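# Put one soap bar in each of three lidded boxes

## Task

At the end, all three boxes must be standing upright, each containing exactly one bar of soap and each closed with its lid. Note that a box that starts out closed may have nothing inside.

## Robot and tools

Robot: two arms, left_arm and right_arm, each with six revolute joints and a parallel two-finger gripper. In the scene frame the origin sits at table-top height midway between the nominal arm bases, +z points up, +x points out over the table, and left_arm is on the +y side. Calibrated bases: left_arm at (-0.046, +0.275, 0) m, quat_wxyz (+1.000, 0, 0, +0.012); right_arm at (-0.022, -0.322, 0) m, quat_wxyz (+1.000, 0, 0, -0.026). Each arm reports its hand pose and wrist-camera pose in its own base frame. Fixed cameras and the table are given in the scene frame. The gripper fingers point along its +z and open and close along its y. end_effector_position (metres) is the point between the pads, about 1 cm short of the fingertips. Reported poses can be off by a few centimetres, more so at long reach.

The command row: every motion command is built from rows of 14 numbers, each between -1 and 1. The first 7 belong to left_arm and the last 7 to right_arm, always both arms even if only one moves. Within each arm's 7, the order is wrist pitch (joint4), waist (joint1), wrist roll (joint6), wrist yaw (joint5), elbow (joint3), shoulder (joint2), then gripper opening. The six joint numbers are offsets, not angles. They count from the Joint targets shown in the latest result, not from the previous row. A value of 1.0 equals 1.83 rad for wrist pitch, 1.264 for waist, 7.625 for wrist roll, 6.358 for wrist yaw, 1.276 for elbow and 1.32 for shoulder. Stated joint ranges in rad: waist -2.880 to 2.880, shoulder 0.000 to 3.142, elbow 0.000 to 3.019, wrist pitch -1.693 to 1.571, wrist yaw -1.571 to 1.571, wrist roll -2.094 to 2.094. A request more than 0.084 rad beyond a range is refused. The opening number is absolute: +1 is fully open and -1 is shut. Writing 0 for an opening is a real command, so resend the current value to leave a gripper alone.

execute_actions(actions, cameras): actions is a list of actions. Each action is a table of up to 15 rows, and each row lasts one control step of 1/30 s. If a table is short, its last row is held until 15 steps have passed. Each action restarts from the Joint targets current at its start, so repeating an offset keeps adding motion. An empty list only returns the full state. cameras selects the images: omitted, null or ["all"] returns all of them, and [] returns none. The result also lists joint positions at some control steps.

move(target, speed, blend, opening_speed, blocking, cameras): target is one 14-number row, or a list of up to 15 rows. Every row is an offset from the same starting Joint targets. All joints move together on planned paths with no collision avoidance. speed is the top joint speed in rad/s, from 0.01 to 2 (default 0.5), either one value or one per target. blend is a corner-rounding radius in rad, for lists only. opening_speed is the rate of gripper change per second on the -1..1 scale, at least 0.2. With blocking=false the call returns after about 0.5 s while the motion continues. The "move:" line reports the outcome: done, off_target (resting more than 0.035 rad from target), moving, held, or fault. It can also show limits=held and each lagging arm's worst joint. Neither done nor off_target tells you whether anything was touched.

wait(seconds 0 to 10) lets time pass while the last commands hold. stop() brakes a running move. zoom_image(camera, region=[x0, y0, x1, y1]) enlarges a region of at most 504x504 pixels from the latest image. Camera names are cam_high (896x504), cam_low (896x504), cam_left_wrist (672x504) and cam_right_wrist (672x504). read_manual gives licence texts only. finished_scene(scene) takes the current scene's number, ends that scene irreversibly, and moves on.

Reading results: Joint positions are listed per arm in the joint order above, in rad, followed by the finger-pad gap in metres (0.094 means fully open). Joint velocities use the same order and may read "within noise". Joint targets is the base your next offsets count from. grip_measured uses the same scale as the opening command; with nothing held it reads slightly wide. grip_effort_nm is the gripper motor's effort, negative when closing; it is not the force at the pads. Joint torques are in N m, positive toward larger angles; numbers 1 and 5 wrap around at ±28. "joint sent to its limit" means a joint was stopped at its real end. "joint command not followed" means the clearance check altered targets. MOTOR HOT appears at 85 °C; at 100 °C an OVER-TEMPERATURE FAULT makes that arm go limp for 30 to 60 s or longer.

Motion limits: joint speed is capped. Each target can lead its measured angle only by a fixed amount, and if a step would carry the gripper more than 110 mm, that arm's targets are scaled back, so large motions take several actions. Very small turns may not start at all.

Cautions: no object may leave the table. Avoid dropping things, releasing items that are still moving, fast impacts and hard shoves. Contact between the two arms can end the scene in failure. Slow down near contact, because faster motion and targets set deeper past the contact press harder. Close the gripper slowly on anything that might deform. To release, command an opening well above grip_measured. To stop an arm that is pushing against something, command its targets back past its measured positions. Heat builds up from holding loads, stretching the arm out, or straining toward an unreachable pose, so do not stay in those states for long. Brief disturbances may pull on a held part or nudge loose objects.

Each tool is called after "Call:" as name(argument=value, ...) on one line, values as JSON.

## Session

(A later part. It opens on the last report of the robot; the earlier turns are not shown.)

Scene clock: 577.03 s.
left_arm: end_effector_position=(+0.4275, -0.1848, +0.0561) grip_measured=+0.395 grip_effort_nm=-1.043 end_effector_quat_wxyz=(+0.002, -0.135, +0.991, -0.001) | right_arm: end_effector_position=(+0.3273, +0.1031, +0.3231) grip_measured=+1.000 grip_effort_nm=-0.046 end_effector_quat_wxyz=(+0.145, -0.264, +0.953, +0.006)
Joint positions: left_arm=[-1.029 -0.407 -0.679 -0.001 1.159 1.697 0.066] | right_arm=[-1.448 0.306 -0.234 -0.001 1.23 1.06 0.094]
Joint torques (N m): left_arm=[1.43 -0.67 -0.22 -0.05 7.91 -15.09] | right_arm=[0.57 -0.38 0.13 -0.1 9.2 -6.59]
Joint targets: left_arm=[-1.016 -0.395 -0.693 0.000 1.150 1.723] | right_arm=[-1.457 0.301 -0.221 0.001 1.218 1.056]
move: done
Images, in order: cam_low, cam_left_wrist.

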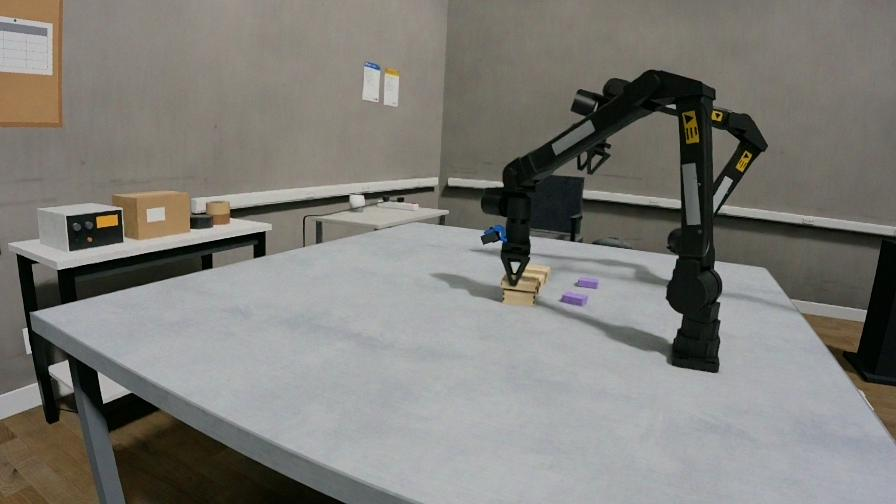

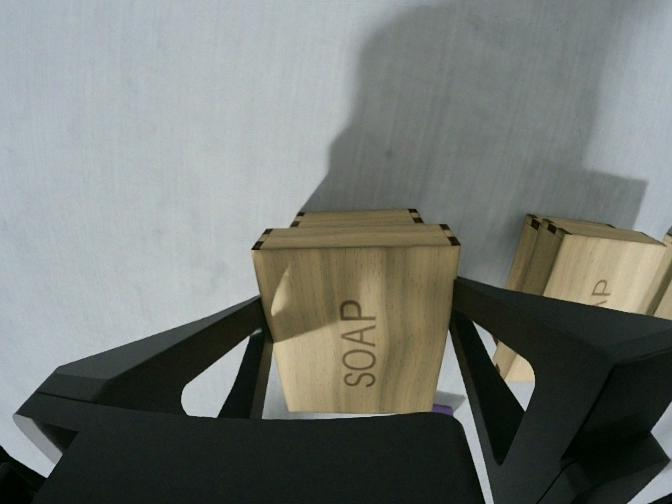

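Call:
move(target=[0,0,0,0,0,0.02,0.2,0,0,0,0,0,0,1], cameras=["cam_low","cam_left_wrist"], speed=0.1)

Call:
zoom_image(camera="cam_low", region=[470, 240, 590, 310])

Scene clock: 634.97 s.
left_arm: end_effector_position=(+0.4268, -0.1843, +0.0508) grip_measured=+0.395 grip_effort_nm=-1.038 end_effector_quat_wxyz=(-0.003, -0.136, +0.991, +0.002) | right_arm: end_effector_position=(+0.3273, +0.1031, +0.3231) grip_measured=+1.000 grip_effort_nm=-0.046 end_effector_quat_wxyz=(+0.145, -0.264, +0.953, +0.006)
Joint positions: left_arm=[-1.029 -0.407 -0.679 -0.001 1.159 1.709 0.066] | right_arm=[-1.448 0.306 -0.234 -0.001 1.23 1.06 0.094]
Joint torques (N m): left_arm=[1.58 -0.73 -0.22 -0.05 7.82 -14.1] | right_arm=[0.55 -0.44 0.13 -0.1 9.2 -6.65]
Joint targets: left_arm=[-1.017 -0.396 -0.693 0.000 1.150 1.749] | right_arm=[-1.457 0.301 -0.221 0.001 1.218 1.056]
move: off_target (left_arm); left_arm: the shoulder is farthest, 0.041 rad from its target
Images, in order: cam_low, cam_left_wrist.

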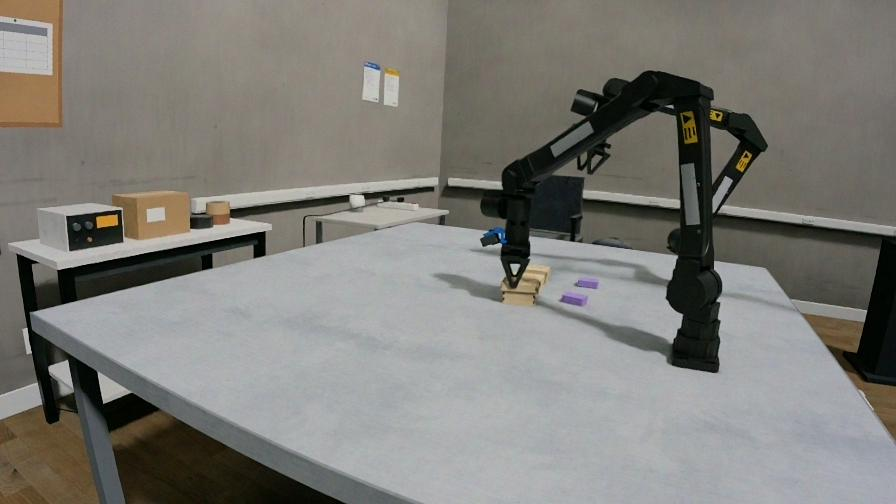

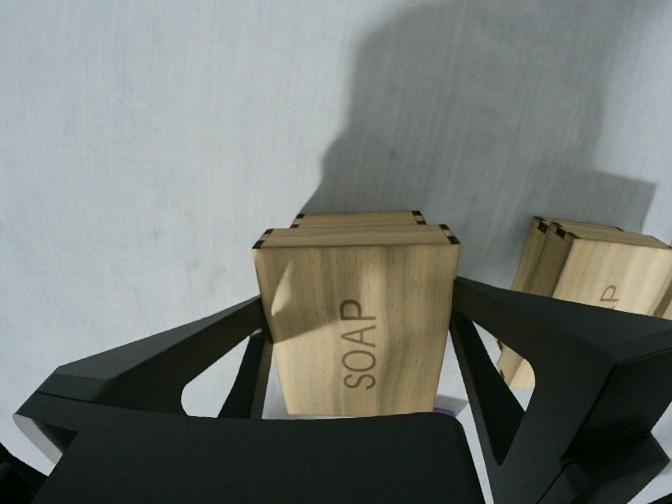

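Scaled by 4.200 from the camera's 896x504 image, which has a finer 1280x720 frame.

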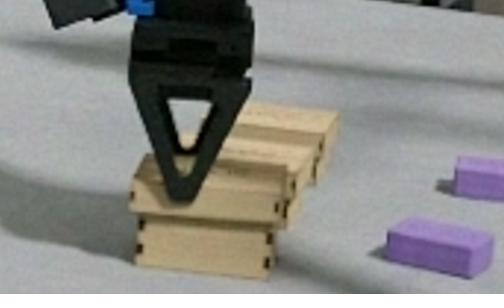

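Call:
move(target=[0,0,0,0,0,0.015,0.2,0,0,0,0,0,0,1], cameras=["cam_low","cam_left_wrist"], speed=0.1)

Call:
zoom_image(camera="cam_low", region=[490, 255, 550, 310])

Call:
zoom_image(camera="cam_left_wrist", region=[240, 180, 480, 260])

Scene clock: 645.17 s.
left_arm: end_effector_position=(+0.4263, -0.1840, +0.0474) grip_measured=+0.395 grip_effort_nm=-1.033 end_effector_quat_wxyz=(-0.006, -0.136, +0.991, +0.004) | right_arm: end_effector_position=(+0.3273, +0.1031, +0.3231) grip_measured=+1.000 grip_effort_nm=-0.046 end_effector_quat_wxyz=(+0.145, -0.264, +0.953, +0.006)
Joint positions: left_arm=[-1.029 -0.407 -0.679 -0.001 1.159 1.716 0.066] | right_arm=[-1.448 0.306 -0.234 -0.001 1.23 1.06 0.094]
Joint torques (N m): left_arm=[1.55 -0.67 -0.22 -0.05 7.79 -12.86] | right_arm=[0.55 -0.38 0.13 -0.1 9.18 -6.59]
Joint targets: left_arm=[-1.017 -0.396 -0.693 0.000 1.150 1.769] | right_arm=[-1.457 0.301 -0.221 0.001 1.218 1.056]
move: off_target (left_arm); left_arm: the shoulder is farthest, 0.052 rad from its target
Images, in order: cam_low, cam_left_wrist.

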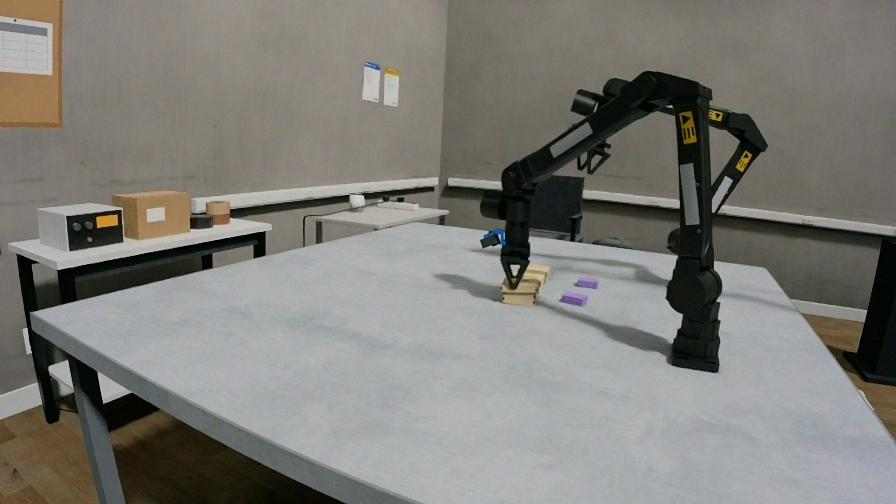

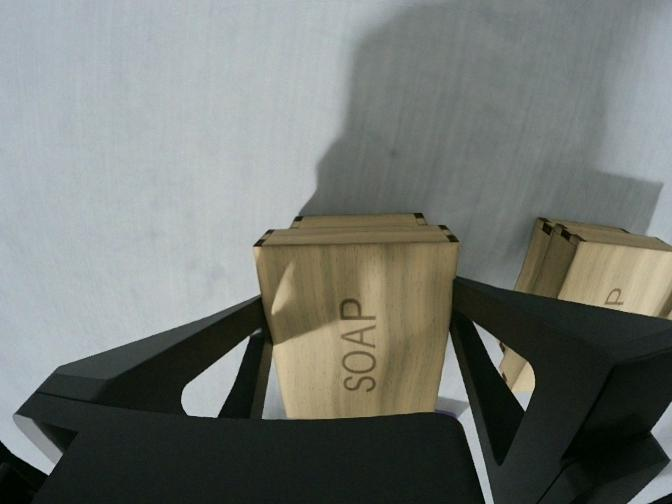

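Scaled by 8.400 from the camera's 896x504 image, which has a finer 1280x720 frame.

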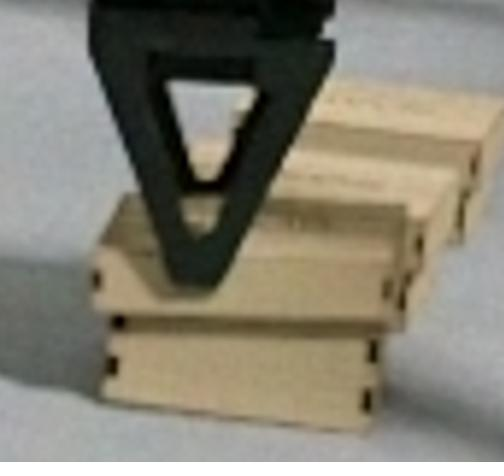

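Scaled by 2.100 from the camera's 672x504 image, which has a finer 960x720 frame.

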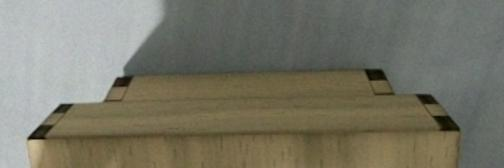

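Call:
move(target=[0,0,0,0,0,0.014,0.2,0,0,0,0,0,0,1], cameras=["cam_low","cam_left_wrist"], speed=0.1)

Call:
zoom_image(camera="cam_low", region=[490, 255, 550, 310])

Call:
zoom_image(camera="cam_left_wrist", region=[240, 180, 480, 260])

Scene clock: 655.17 s.
left_arm: end_effector_position=(+0.4259, -0.1834, +0.0429) grip_measured=+0.395 grip_effort_nm=-1.028 end_effector_quat_wxyz=(-0.010, -0.137, +0.991, +0.006) | right_arm: end_effector_position=(+0.3273, +0.1031, +0.3231) grip_measured=+1.000 grip_effort_nm=-0.046 end_effector_quat_wxyz=(+0.145, -0.264, +0.953, +0.006)
Joint positions: left_arm=[-1.028 -0.406 -0.68 0 1.159 1.727 0.066] | right_arm=[-1.448 0.306 -0.234 -0.001 1.23 1.06 0.094]
Joint torques (N m): left_arm=[1.5 -0.73 -0.22 -0.09 7.71 -12.16] | right_arm=[0.54 -0.38 0.14 -0.1 9.2 -6.59]
Joint targets: left_arm=[-1.016 -0.395 -0.693 0.000 1.150 1.787] | right_arm=[-1.457 0.301 -0.221 0.001 1.218 1.056]
move: off_target (left_arm); left_arm: the shoulder is farthest, 0.061 rad from its target
Images, in order: cam_low, cam_left_wrist.

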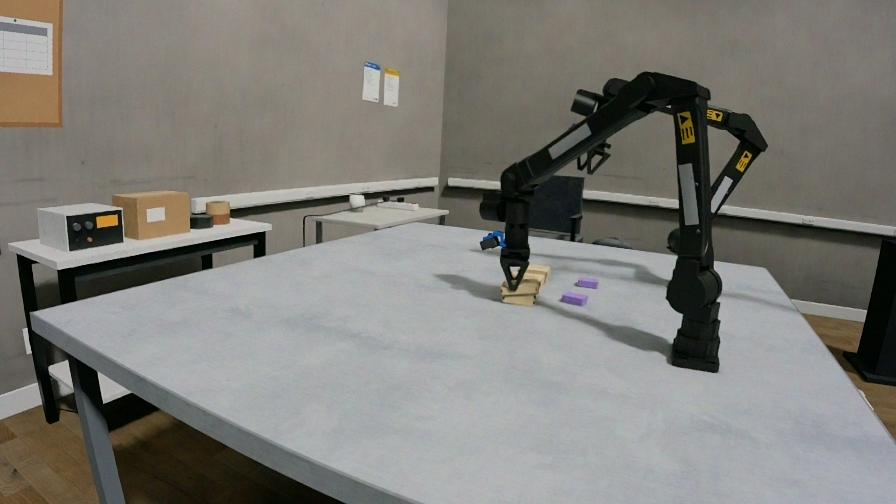

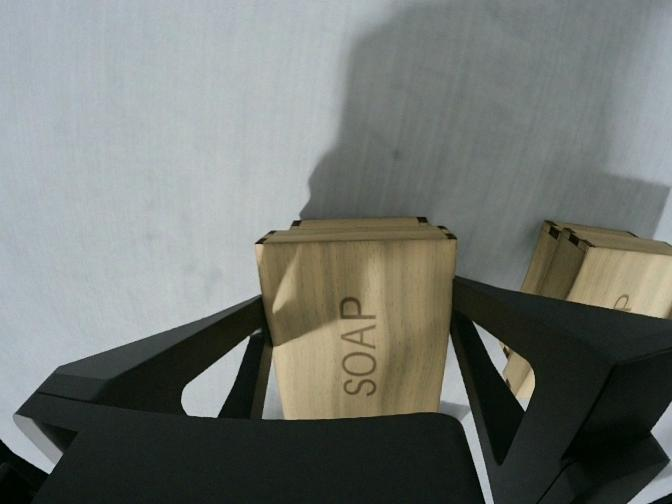

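Scaled by 8.400 from the camera's 896x504 image, which has a finer 1280x720 frame.

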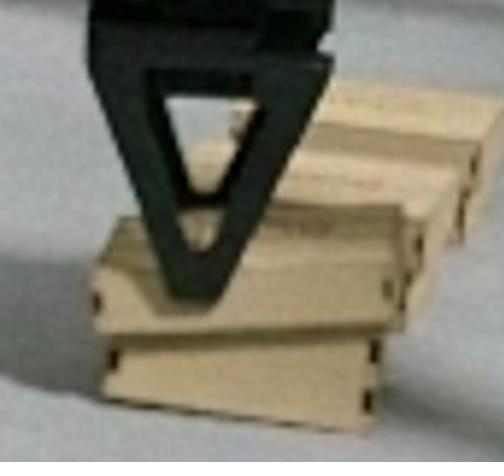

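Scaled by 2.100 from the camera's 672x504 image, which has a finer 960x720 frame.

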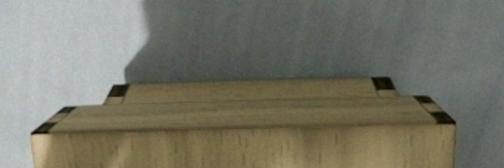

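Call:
move(target=[0,0,0,0,0,-0.09,0.2,0,0,0,0,0,0,1], cameras=["cam_low","cam_left_wrist"], speed=0.15)

Call:
zoom_image(camera="cam_low", region=[490, 255, 550, 310])

Call:
zoom_image(camera="cam_left_wrist", region=[240, 180, 480, 260])

Scene clock: 687.10 s.
left_arm: end_effector_position=(+0.4289, -0.1848, +0.0617) grip_measured=+0.395 grip_effort_nm=-1.033 end_effector_quat_wxyz=(+0.008, -0.137, +0.991, -0.005) | right_arm: end_effector_position=(+0.3273, +0.1031, +0.3231) grip_measured=+1.000 grip_effort_nm=-0.051 end_effector_quat_wxyz=(+0.145, -0.264, +0.953, +0.006)
Joint positions: left_arm=[-1.028 -0.406 -0.68 0 1.159 1.684 0.066] | right_arm=[-1.448 0.306 -0.234 -0.001 1.23 1.06 0.094]
Joint torques (N m): left_arm=[1.58 -0.73 -0.21 -0.11 7.99 -18.96] | right_arm=[0.57 -0.32 0.13 -0.1 9.21 -6.59]
Motor temperatures (°C): left_arm=[27 28 29 28 40 36 33] | right_arm=[29 32 28 30 54 29 30]
Heat: left arm: hottest elbow 40 °C; right arm: hottest elbow 54 °C.
Joint targets: left_arm=[-1.016 -0.395 -0.693 0.000 1.150 1.668] | right_arm=[-1.457 0.301 -0.221 0.000 1.218 1.056]
move: done
Images, in order: cam_low, cam_left_wrist.

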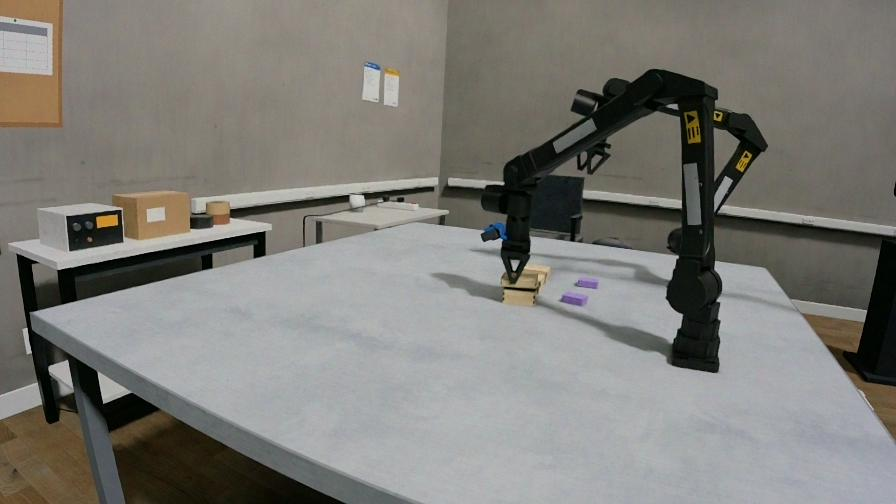

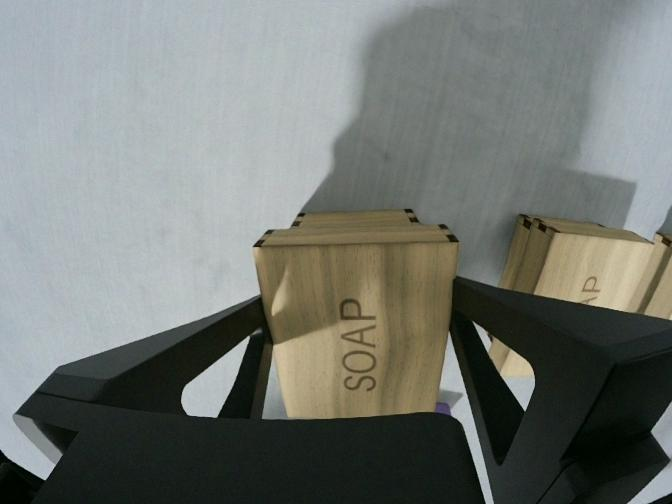

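Scaled by 8.400 from the camera's 896x504 image, which has a finer 1280x720 frame.

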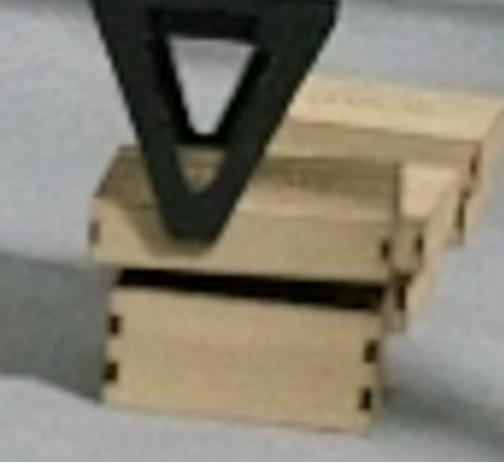

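Scaled by 2.100 from the camera's 672x504 image, which has a finer 960x720 frame.

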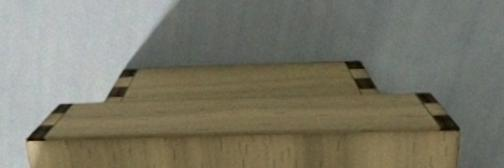

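Call:
move(target=[[0.0224,0,0,0,-0.0129,0.012,0.2,0,0,0,0,0,0,1],[0.0224,0,0,0,-0.0129,0.03,0.2,0,0,0,0,0,0,1]], cameras=["cam_low","cam_left_wrist"], speed=0.1)

Call:
zoom_image(camera="cam_low", region=[490, 255, 550, 310])

Call:
zoom_image(camera="cam_left_wrist", region=[240, 180, 480, 260])

Scene clock: 705.13 s.
left_arm: end_effector_position=(+0.4314, -0.1858, +0.0567) grip_measured=+0.395 grip_effort_nm=-1.043 end_effector_quat_wxyz=(+0.018, -0.137, +0.990, -0.011) | right_arm: end_effector_position=(+0.3273, +0.1031, +0.3231) grip_measured=+1.000 grip_effort_nm=-0.051 end_effector_quat_wxyz=(+0.145, -0.264, +0.953, +0.006)
Joint positions: left_arm=[-0.989 -0.406 -0.68 0 1.143 1.684 0.066] | right_arm=[-1.448 0.306 -0.234 -0.001 1.23 1.06 0.094]
Joint torques (N m): left_arm=[1.81 -0.79 -0.21 -0.11 7.92 -15.15] | right_arm=[0.57 -0.38 0.13 -0.1 9.2 -6.65]
Joint targets: left_arm=[-0.976 -0.395 -0.693 0.000 1.133 1.708] | right_arm=[-1.457 0.301 -0.221 0.000 1.218 1.056]
move: done
Images, in order: cam_low, cam_left_wrist.

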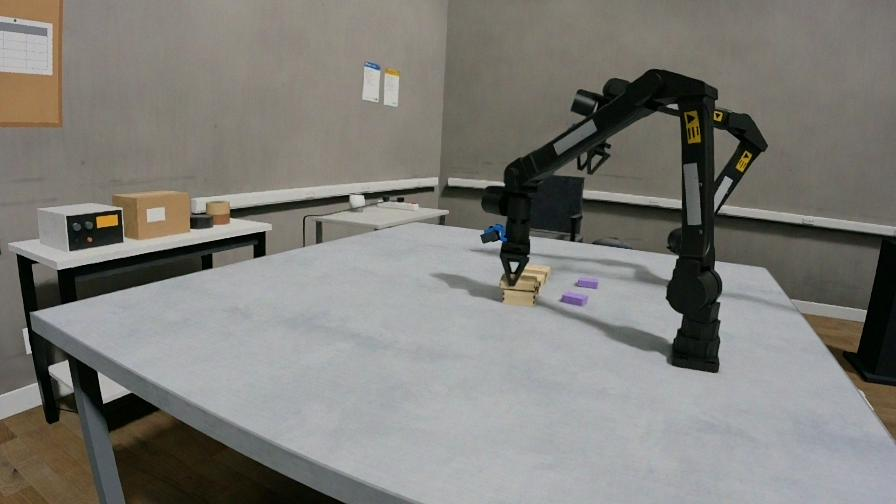

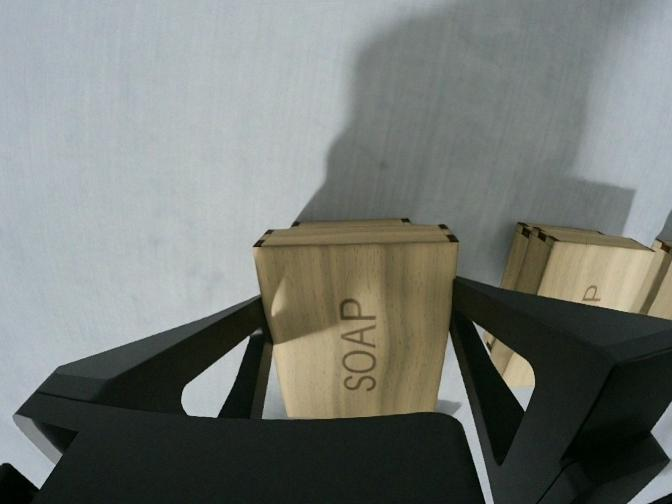

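Scaled by 8.400 from the camera's 896x504 image, which has a finer 1280x720 frame.

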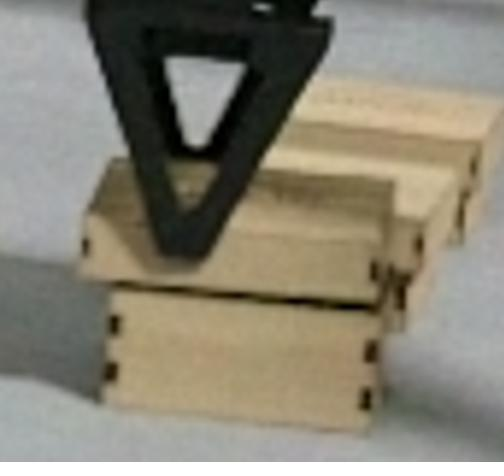

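Scaled by 2.100 from the camera's 672x504 image, which has a finer 960x720 frame.

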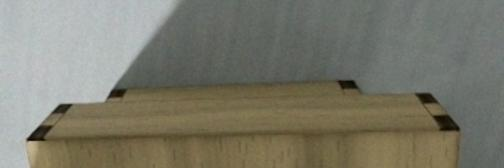

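Call:
move(target=[0,0,0,0,0,0.018,0.2,0,0,0,0,0,0,1], cameras=["cam_low","cam_left_wrist"], speed=0.1)

Call:
zoom_image(camera="cam_low", region=[490, 255, 550, 310])

Call:
zoom_image(camera="cam_left_wrist", region=[240, 180, 480, 260])

Scene clock: 713.23 s.
left_arm: end_effector_position=(+0.4307, -0.1856, +0.0530) grip_measured=+0.395 grip_effort_nm=-1.038 end_effector_quat_wxyz=(+0.014, -0.137, +0.990, -0.009) | right_arm: end_effector_position=(+0.3273, +0.1031, +0.3231) grip_measured=+1.000 grip_effort_nm=-0.056 end_effector_quat_wxyz=(+0.145, -0.264, +0.953, +0.006)
Joint positions: left_arm=[-0.988 -0.406 -0.68 0 1.143 1.692 0.066] | right_arm=[-1.448 0.306 -0.234 -0.001 1.23 1.06 0.094]
Joint torques (N m): left_arm=[1.66 -0.73 -0.21 -0.09 7.87 -13.68] | right_arm=[0.55 -0.38 0.13 -0.1 9.2 -6.59]
Joint targets: left_arm=[-0.976 -0.395 -0.693 0.000 1.133 1.732] | right_arm=[-1.457 0.301 -0.221 0.000 1.218 1.056]
move: off_target (left_arm); left_arm: the shoulder is farthest, 0.039 rad from its target
Images, in order: cam_low, cam_left_wrist.

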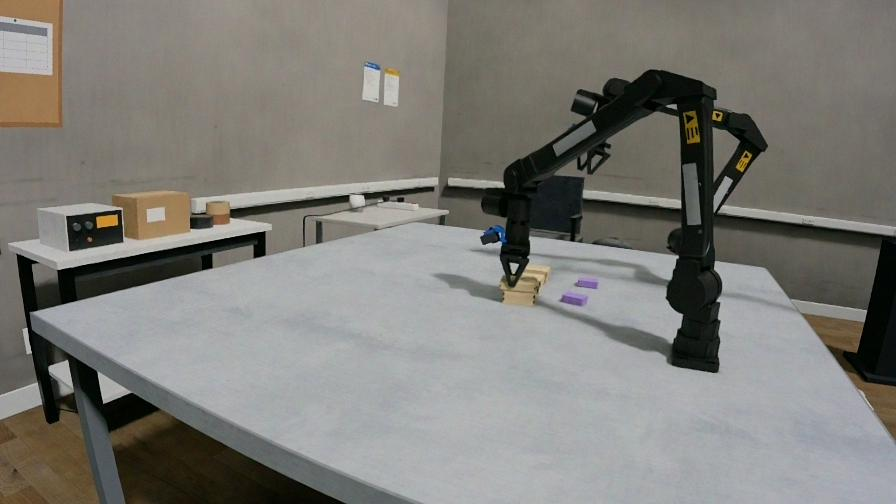

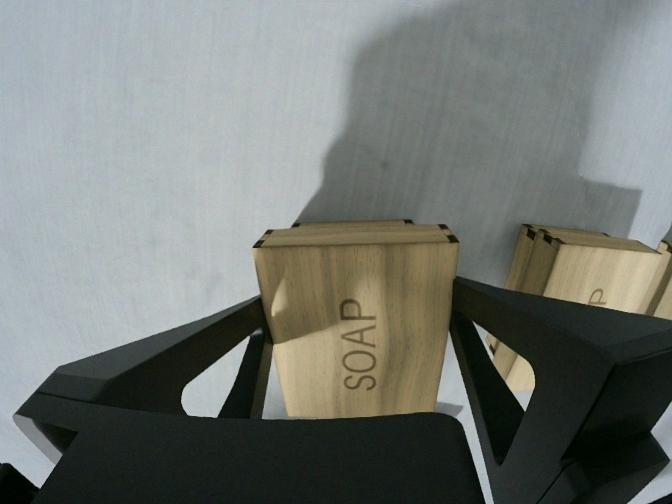

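Scaled by 8.400 from the camera's 896x504 image, which has a finer 1280x720 frame.

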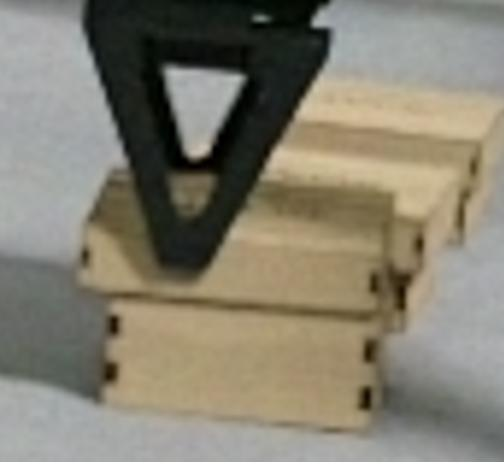

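Scaled by 2.100 from the camera's 672x504 image, which has a finer 960x720 frame.

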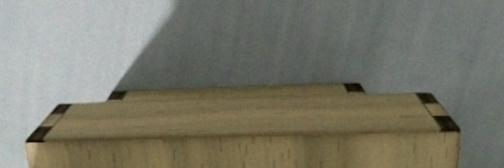

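Call:
move(target=[[0,0,0,0,0,-0.06,0.2,0,0,0,0,0,0,1],[-0.0333,0,0,0,0.062,-0.06,0.2,0,0,0,0,0,0,1],[-0.0333,0,0,0,0.0155,-0.06,0.2,0,0,0,0,0,0,1],[-0.0333,0,0,0,0.0155,-0.02,0.2,0,0,0,0,0,0,1]], cameras=["cam_low","cam_left_wrist"], speed=0.15)

Call:
zoom_image(camera="cam_low", region=[490, 255, 550, 310])

Call:
zoom_image(camera="cam_left_wrist", region=[240, 180, 480, 260])

Scene clock: 737.90 s.
left_arm: end_effector_position=(+0.4279, -0.1843, +0.0622) grip_measured=+0.395 grip_effort_nm=-1.033 end_effector_quat_wxyz=(+0.009, -0.137, +0.991, -0.005) | right_arm: end_effector_position=(+0.3273, +0.1031, +0.3231) grip_measured=+1.000 grip_effort_nm=-0.046 end_effector_quat_wxyz=(+0.145, -0.264, +0.953, +0.006)
Joint positions: left_arm=[-1.025 -0.406 -0.68 0 1.154 1.68 0.066] | right_arm=[-1.448 0.306 -0.234 -0.001 1.23 1.06 0.094]
Joint torques (N m): left_arm=[0.64 -0.73 -0.21 -0.09 8.72 -14.86] | right_arm=[0.55 -0.44 0.13 -0.1 9.21 -6.65]
Joint targets: left_arm=[-1.037 -0.395 -0.693 0.000 1.153 1.706] | right_arm=[-1.457 0.301 -0.221 0.000 1.218 1.056]
move: done
Images, in order: cam_low, cam_left_wrist.

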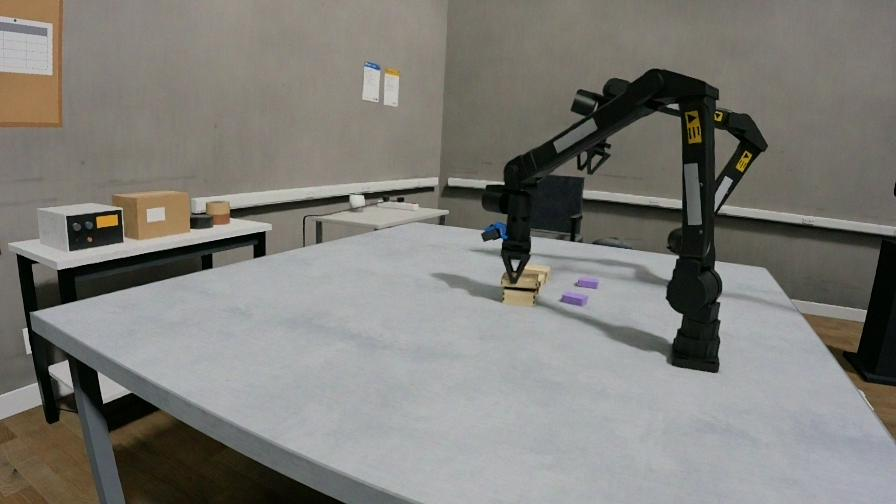

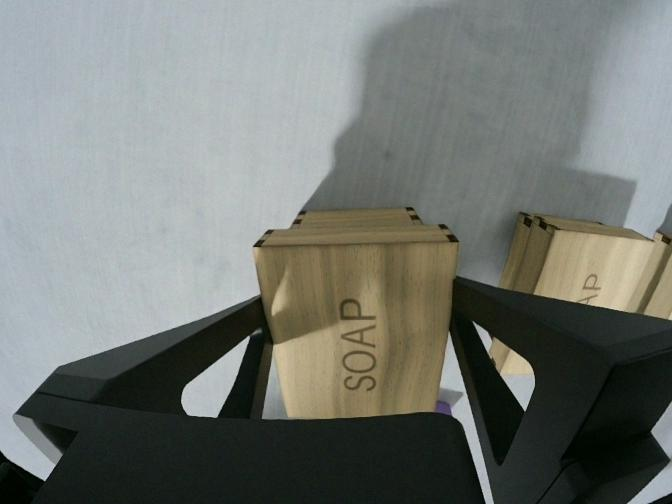

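Scaled by 8.400 from the camera's 896x504 image, which has a finer 1280x720 frame.

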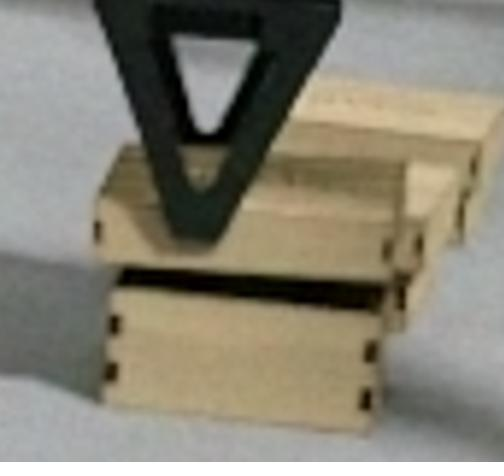

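Scaled by 2.100 from the camera's 672x504 image, which has a finer 960x720 frame.

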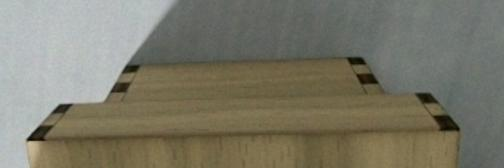

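Call:
move(target=[0.0187,0,0,0,0,0.022,0.2,0,0,0,0,0,0,1], cameras=["cam_low","cam_left_wrist"], speed=0.1)

Call:
zoom_image(camera="cam_low", region=[490, 255, 550, 310])

Call:
zoom_image(camera="cam_left_wrist", region=[240, 180, 480, 260])

Scene clock: 758.97 s.
left_arm: end_effector_position=(+0.4278, -0.1843, +0.0495) grip_measured=+0.395 grip_effort_nm=-1.043 end_effector_quat_wxyz=(+0.000, -0.137, +0.991, +0.000) | right_arm: end_effector_position=(+0.3273, +0.1031, +0.3231) grip_measured=+1.000 grip_effort_nm=-0.051 end_effector_quat_wxyz=(+0.145, -0.264, +0.953, +0.006)
Joint positions: left_arm=[-1.017 -0.406 -0.68 0 1.154 1.708 0.066] | right_arm=[-1.448 0.306 -0.234 -0.001 1.23 1.06 0.094]
Joint torques (N m): left_arm=[1.68 -0.79 -0.2 -0.09 8.55 -14.33] | right_arm=[0.55 -0.38 0.13 -0.1 9.2 -6.65]
Joint targets: left_arm=[-1.002 -0.395 -0.693 0.000 1.153 1.734] | right_arm=[-1.457 0.301 -0.221 0.000 1.218 1.056]
move: done
Images, in order: cam_low, cam_left_wrist.

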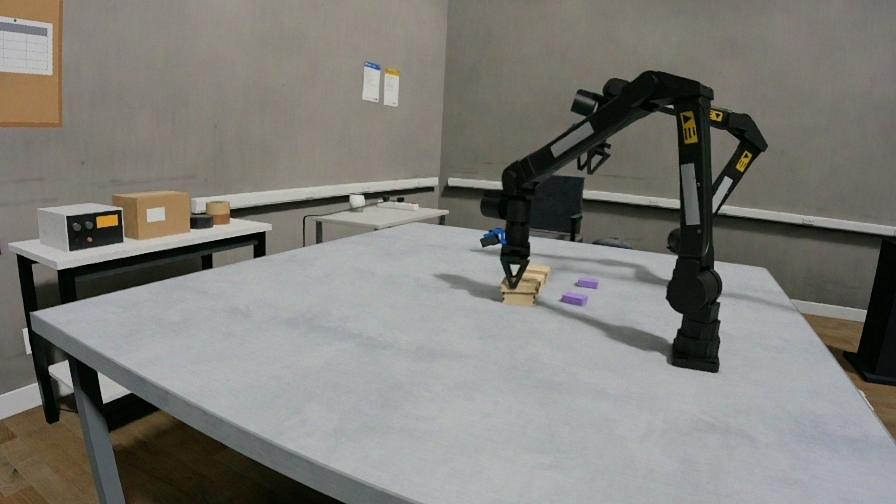

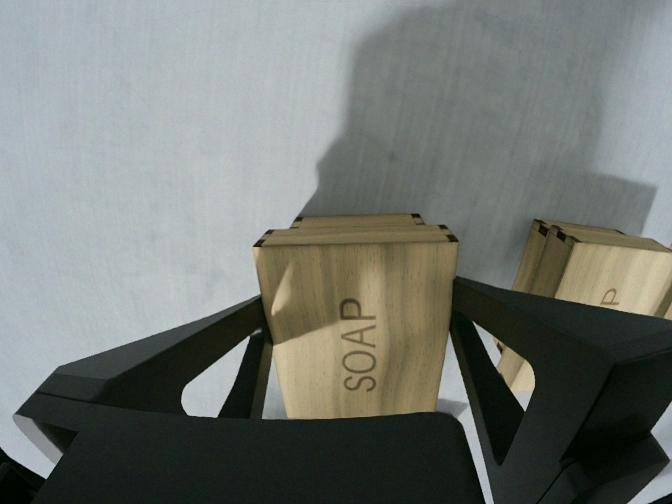

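Scaled by 8.400 from the camera's 896x504 image, which has a finer 1280x720 frame.

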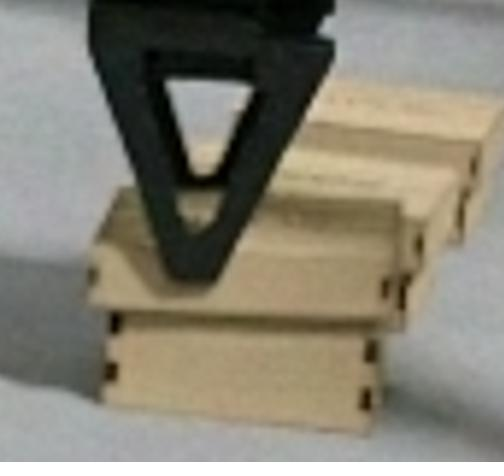

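Scaled by 2.100 from the camera's 672x504 image, which has a finer 960x720 frame.

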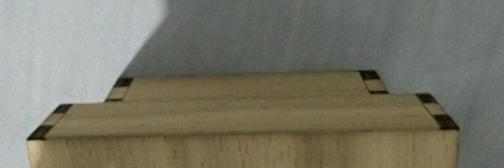

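Call:
move(target=[[0.009,0,0,0,-0.006,0.01,0.2,0,0,0,0,0,0,1],[0.016,0,0,0,-0.0155,0.023,0.2,0,0,0,0,0,0,1]], cameras=["cam_low","cam_left_wrist"], speed=0.1)

Call:
zoom_image(camera="cam_low", region=[490, 255, 550, 310])

Call:
zoom_image(camera="cam_left_wrist", region=[240, 180, 480, 260])

Scene clock: 770.13 s.
left_arm: end_effector_position=(+0.4294, -0.1850, +0.0457) grip_measured=+0.395 grip_effort_nm=-1.043 end_effector_quat_wxyz=(+0.002, -0.137, +0.991, -0.001) | right_arm: end_effector_position=(+0.3273, +0.1031, +0.3231) grip_measured=+1.000 grip_effort_nm=-0.051 end_effector_quat_wxyz=(+0.145, -0.264, +0.953, +0.006)
Joint positions: left_arm=[-1.003 -0.406 -0.68 0 1.152 1.715 0.066] | right_arm=[-1.448 0.306 -0.234 -0.001 1.23 1.06 0.094]
Joint torques (N m): left_arm=[2.39 -0.79 -0.21 -0.09 7.06 -13.04] | right_arm=[0.55 -0.44 0.13 -0.1 9.22 -6.59]
Joint targets: left_arm=[-0.973 -0.395 -0.693 0.000 1.133 1.765] | right_arm=[-1.457 0.301 -0.221 0.000 1.218 1.056]
move: off_target (left_arm); left_arm: the shoulder is farthest, 0.049 rad from its target
Images, in order: cam_low, cam_left_wrist.

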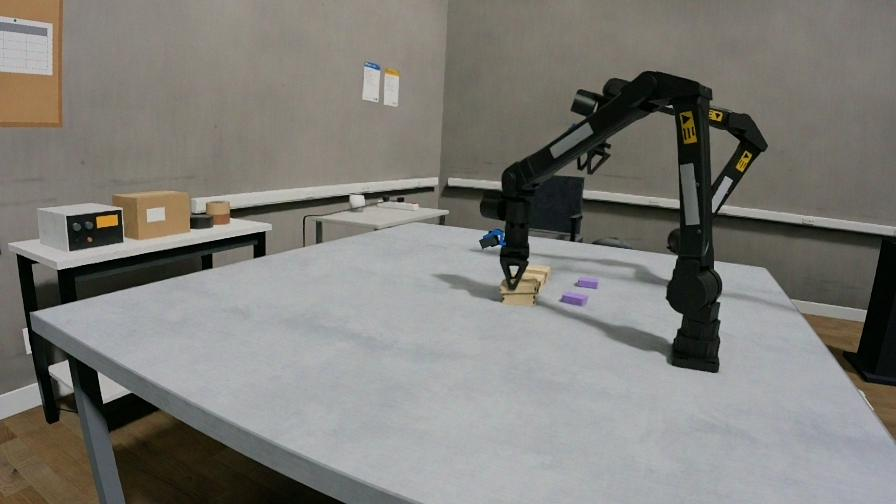

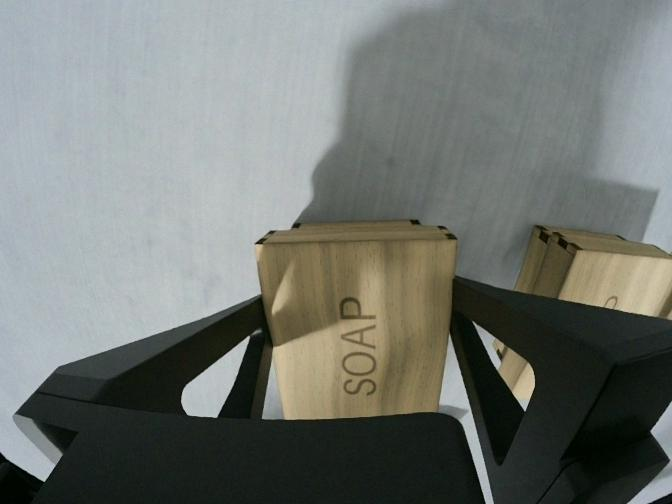

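Scaled by 8.400 from the camera's 896x504 image, which has a finer 1280x720 frame.

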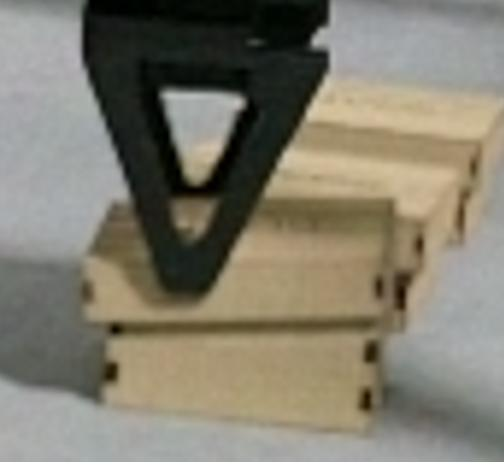

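Scaled by 2.100 from the camera's 672x504 image, which has a finer 960x720 frame.

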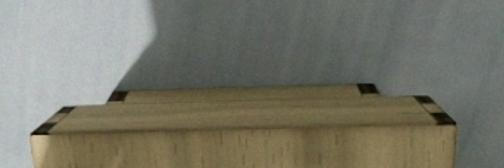

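Call:
move(target=[-0.026,0,0,0,0,0.005,0.2,0,0,0,0,0,0,1], cameras=["cam_low","cam_left_wrist"], speed=0.1)

Call:
zoom_image(camera="cam_low", region=[490, 255, 550, 310])

Call:
zoom_image(camera="cam_left_wrist", region=[240, 180, 480, 260])

Scene clock: 785.17 s.
left_arm: end_effector_position=(+0.4273, -0.1841, +0.0446) grip_measured=+0.395 grip_effort_nm=-1.033 end_effector_quat_wxyz=(-0.003, -0.137, +0.991, +0.002) | right_arm: end_effector_position=(+0.3273, +0.1031, +0.3231) grip_measured=+1.000 grip_effort_nm=-0.046 end_effector_quat_wxyz=(+0.145, -0.264, +0.953, +0.006)
Joint positions: left_arm=[-1.011 -0.406 -0.681 0 1.152 1.718 0.066] | right_arm=[-1.448 0.306 -0.234 -0.001 1.23 1.06 0.094]
Joint torques (N m): left_arm=[0.68 -0.79 -0.15 -0.1 6.91 -12.69] | right_arm=[0.57 -0.38 0.13 -0.1 9.2 -6.59]
Joint targets: left_arm=[-1.021 -0.395 -0.693 0.000 1.133 1.771] | right_arm=[-1.457 0.301 -0.221 0.000 1.218 1.056]
move: off_target (left_arm); left_arm: the shoulder is farthest, 0.054 rad from its target
Images, in order: cam_low, cam_left_wrist.

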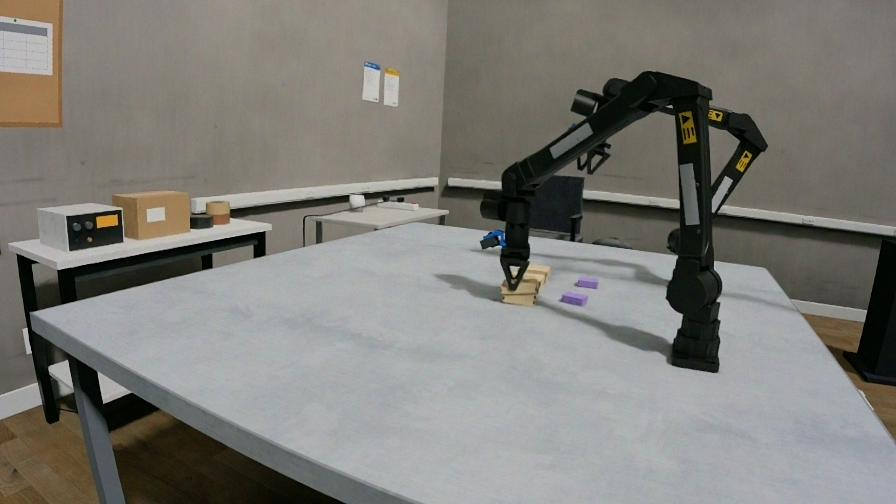

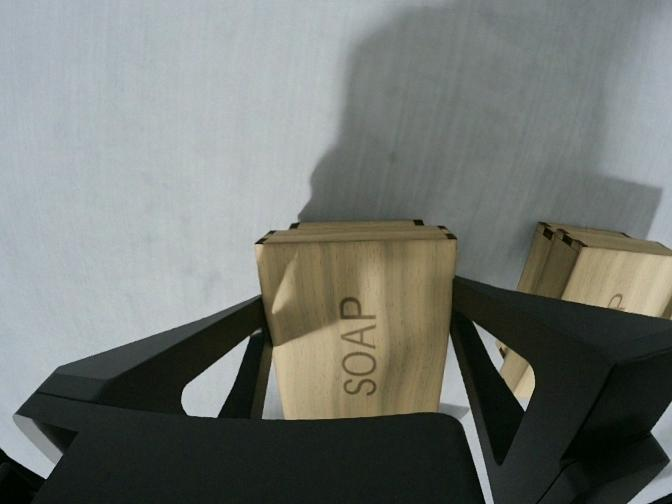

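Scaled by 8.400 from the camera's 896x504 image, which has a finer 1280x720 frame.

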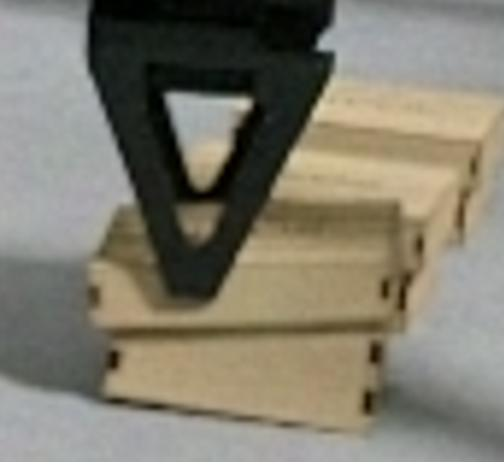

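Scaled by 2.100 from the camera's 672x504 image, which has a finer 960x720 frame.

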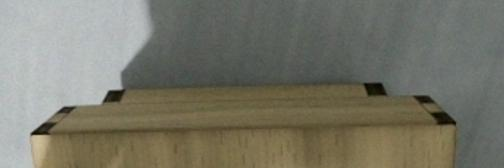

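Call:
move(target=[[0,0,0,0,0,-0.025,0.2,0,0,0,0,0,0,1],[0,0,0,0,0,-0.025,0.65,0,0,0,0,0,0,1]], cameras=["cam_low","cam_left_wrist"], speed=0.1, opening_speed=0.4)

Call:
zoom_image(camera="cam_low", region=[490, 255, 550, 310])

Call:
zoom_image(camera="cam_left_wrist", region=[240, 180, 480, 260])

Scene clock: 805.50 s.
left_arm: end_effector_position=(+0.4234, -0.1825, +0.0417) grip_measured=+0.647 grip_effort_nm=0.134 end_effector_quat_wxyz=(-0.007, -0.138, +0.990, +0.004) | right_arm: end_effector_position=(+0.3273, +0.1031, +0.3231) grip_measured=+1.000 grip_effort_nm=-0.046 end_effector_quat_wxyz=(+0.145, -0.264, +0.953, +0.006)
Joint positions: left_arm=[-1.012 -0.406 -0.682 0.001 1.143 1.718 0.077] | right_arm=[-1.448 0.306 -0.234 -0.001 1.23 1.06 0.094]
Joint torques (N m): left_arm=[0.68 -0.79 -0.19 -0.11 7.66 -15.56] | right_arm=[0.57 -0.44 0.13 -0.1 9.2 -6.59]
Joint targets: left_arm=[-1.021 -0.395 -0.693 0.000 1.133 1.738] | right_arm=[-1.457 0.301 -0.221 0.000 1.218 1.056]
move: done
Images, in order: cam_low, cam_left_wrist.

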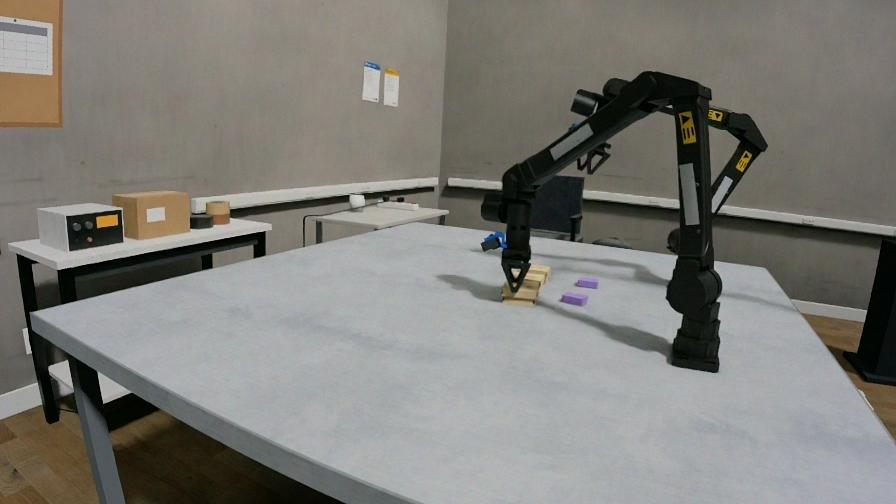

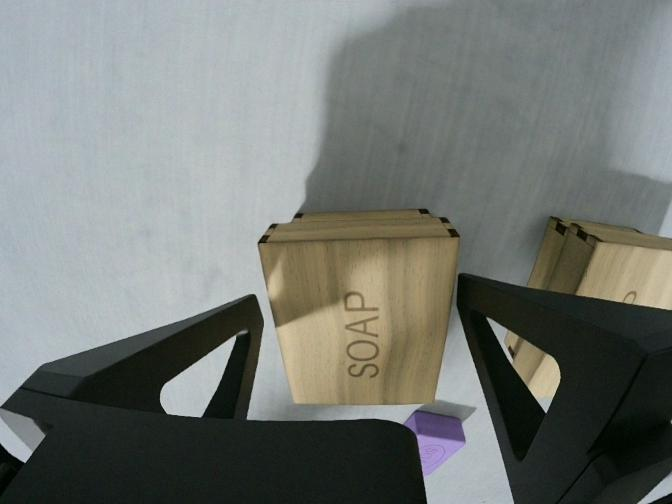

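Scaled by 8.400 from the camera's 896x504 image, which has a finer 1280x720 frame.

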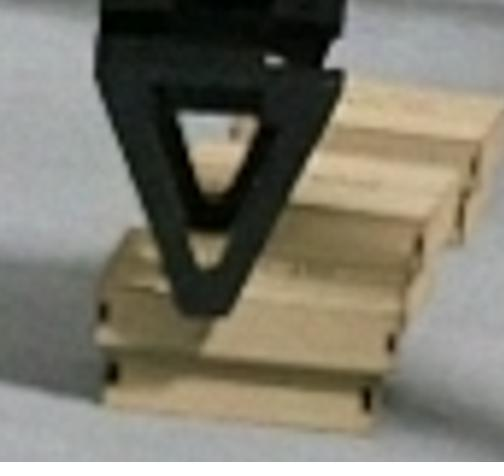

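Scaled by 2.100 from the camera's 672x504 image, which has a finer 960x720 frame.

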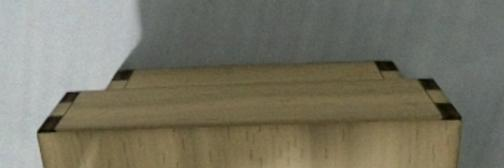

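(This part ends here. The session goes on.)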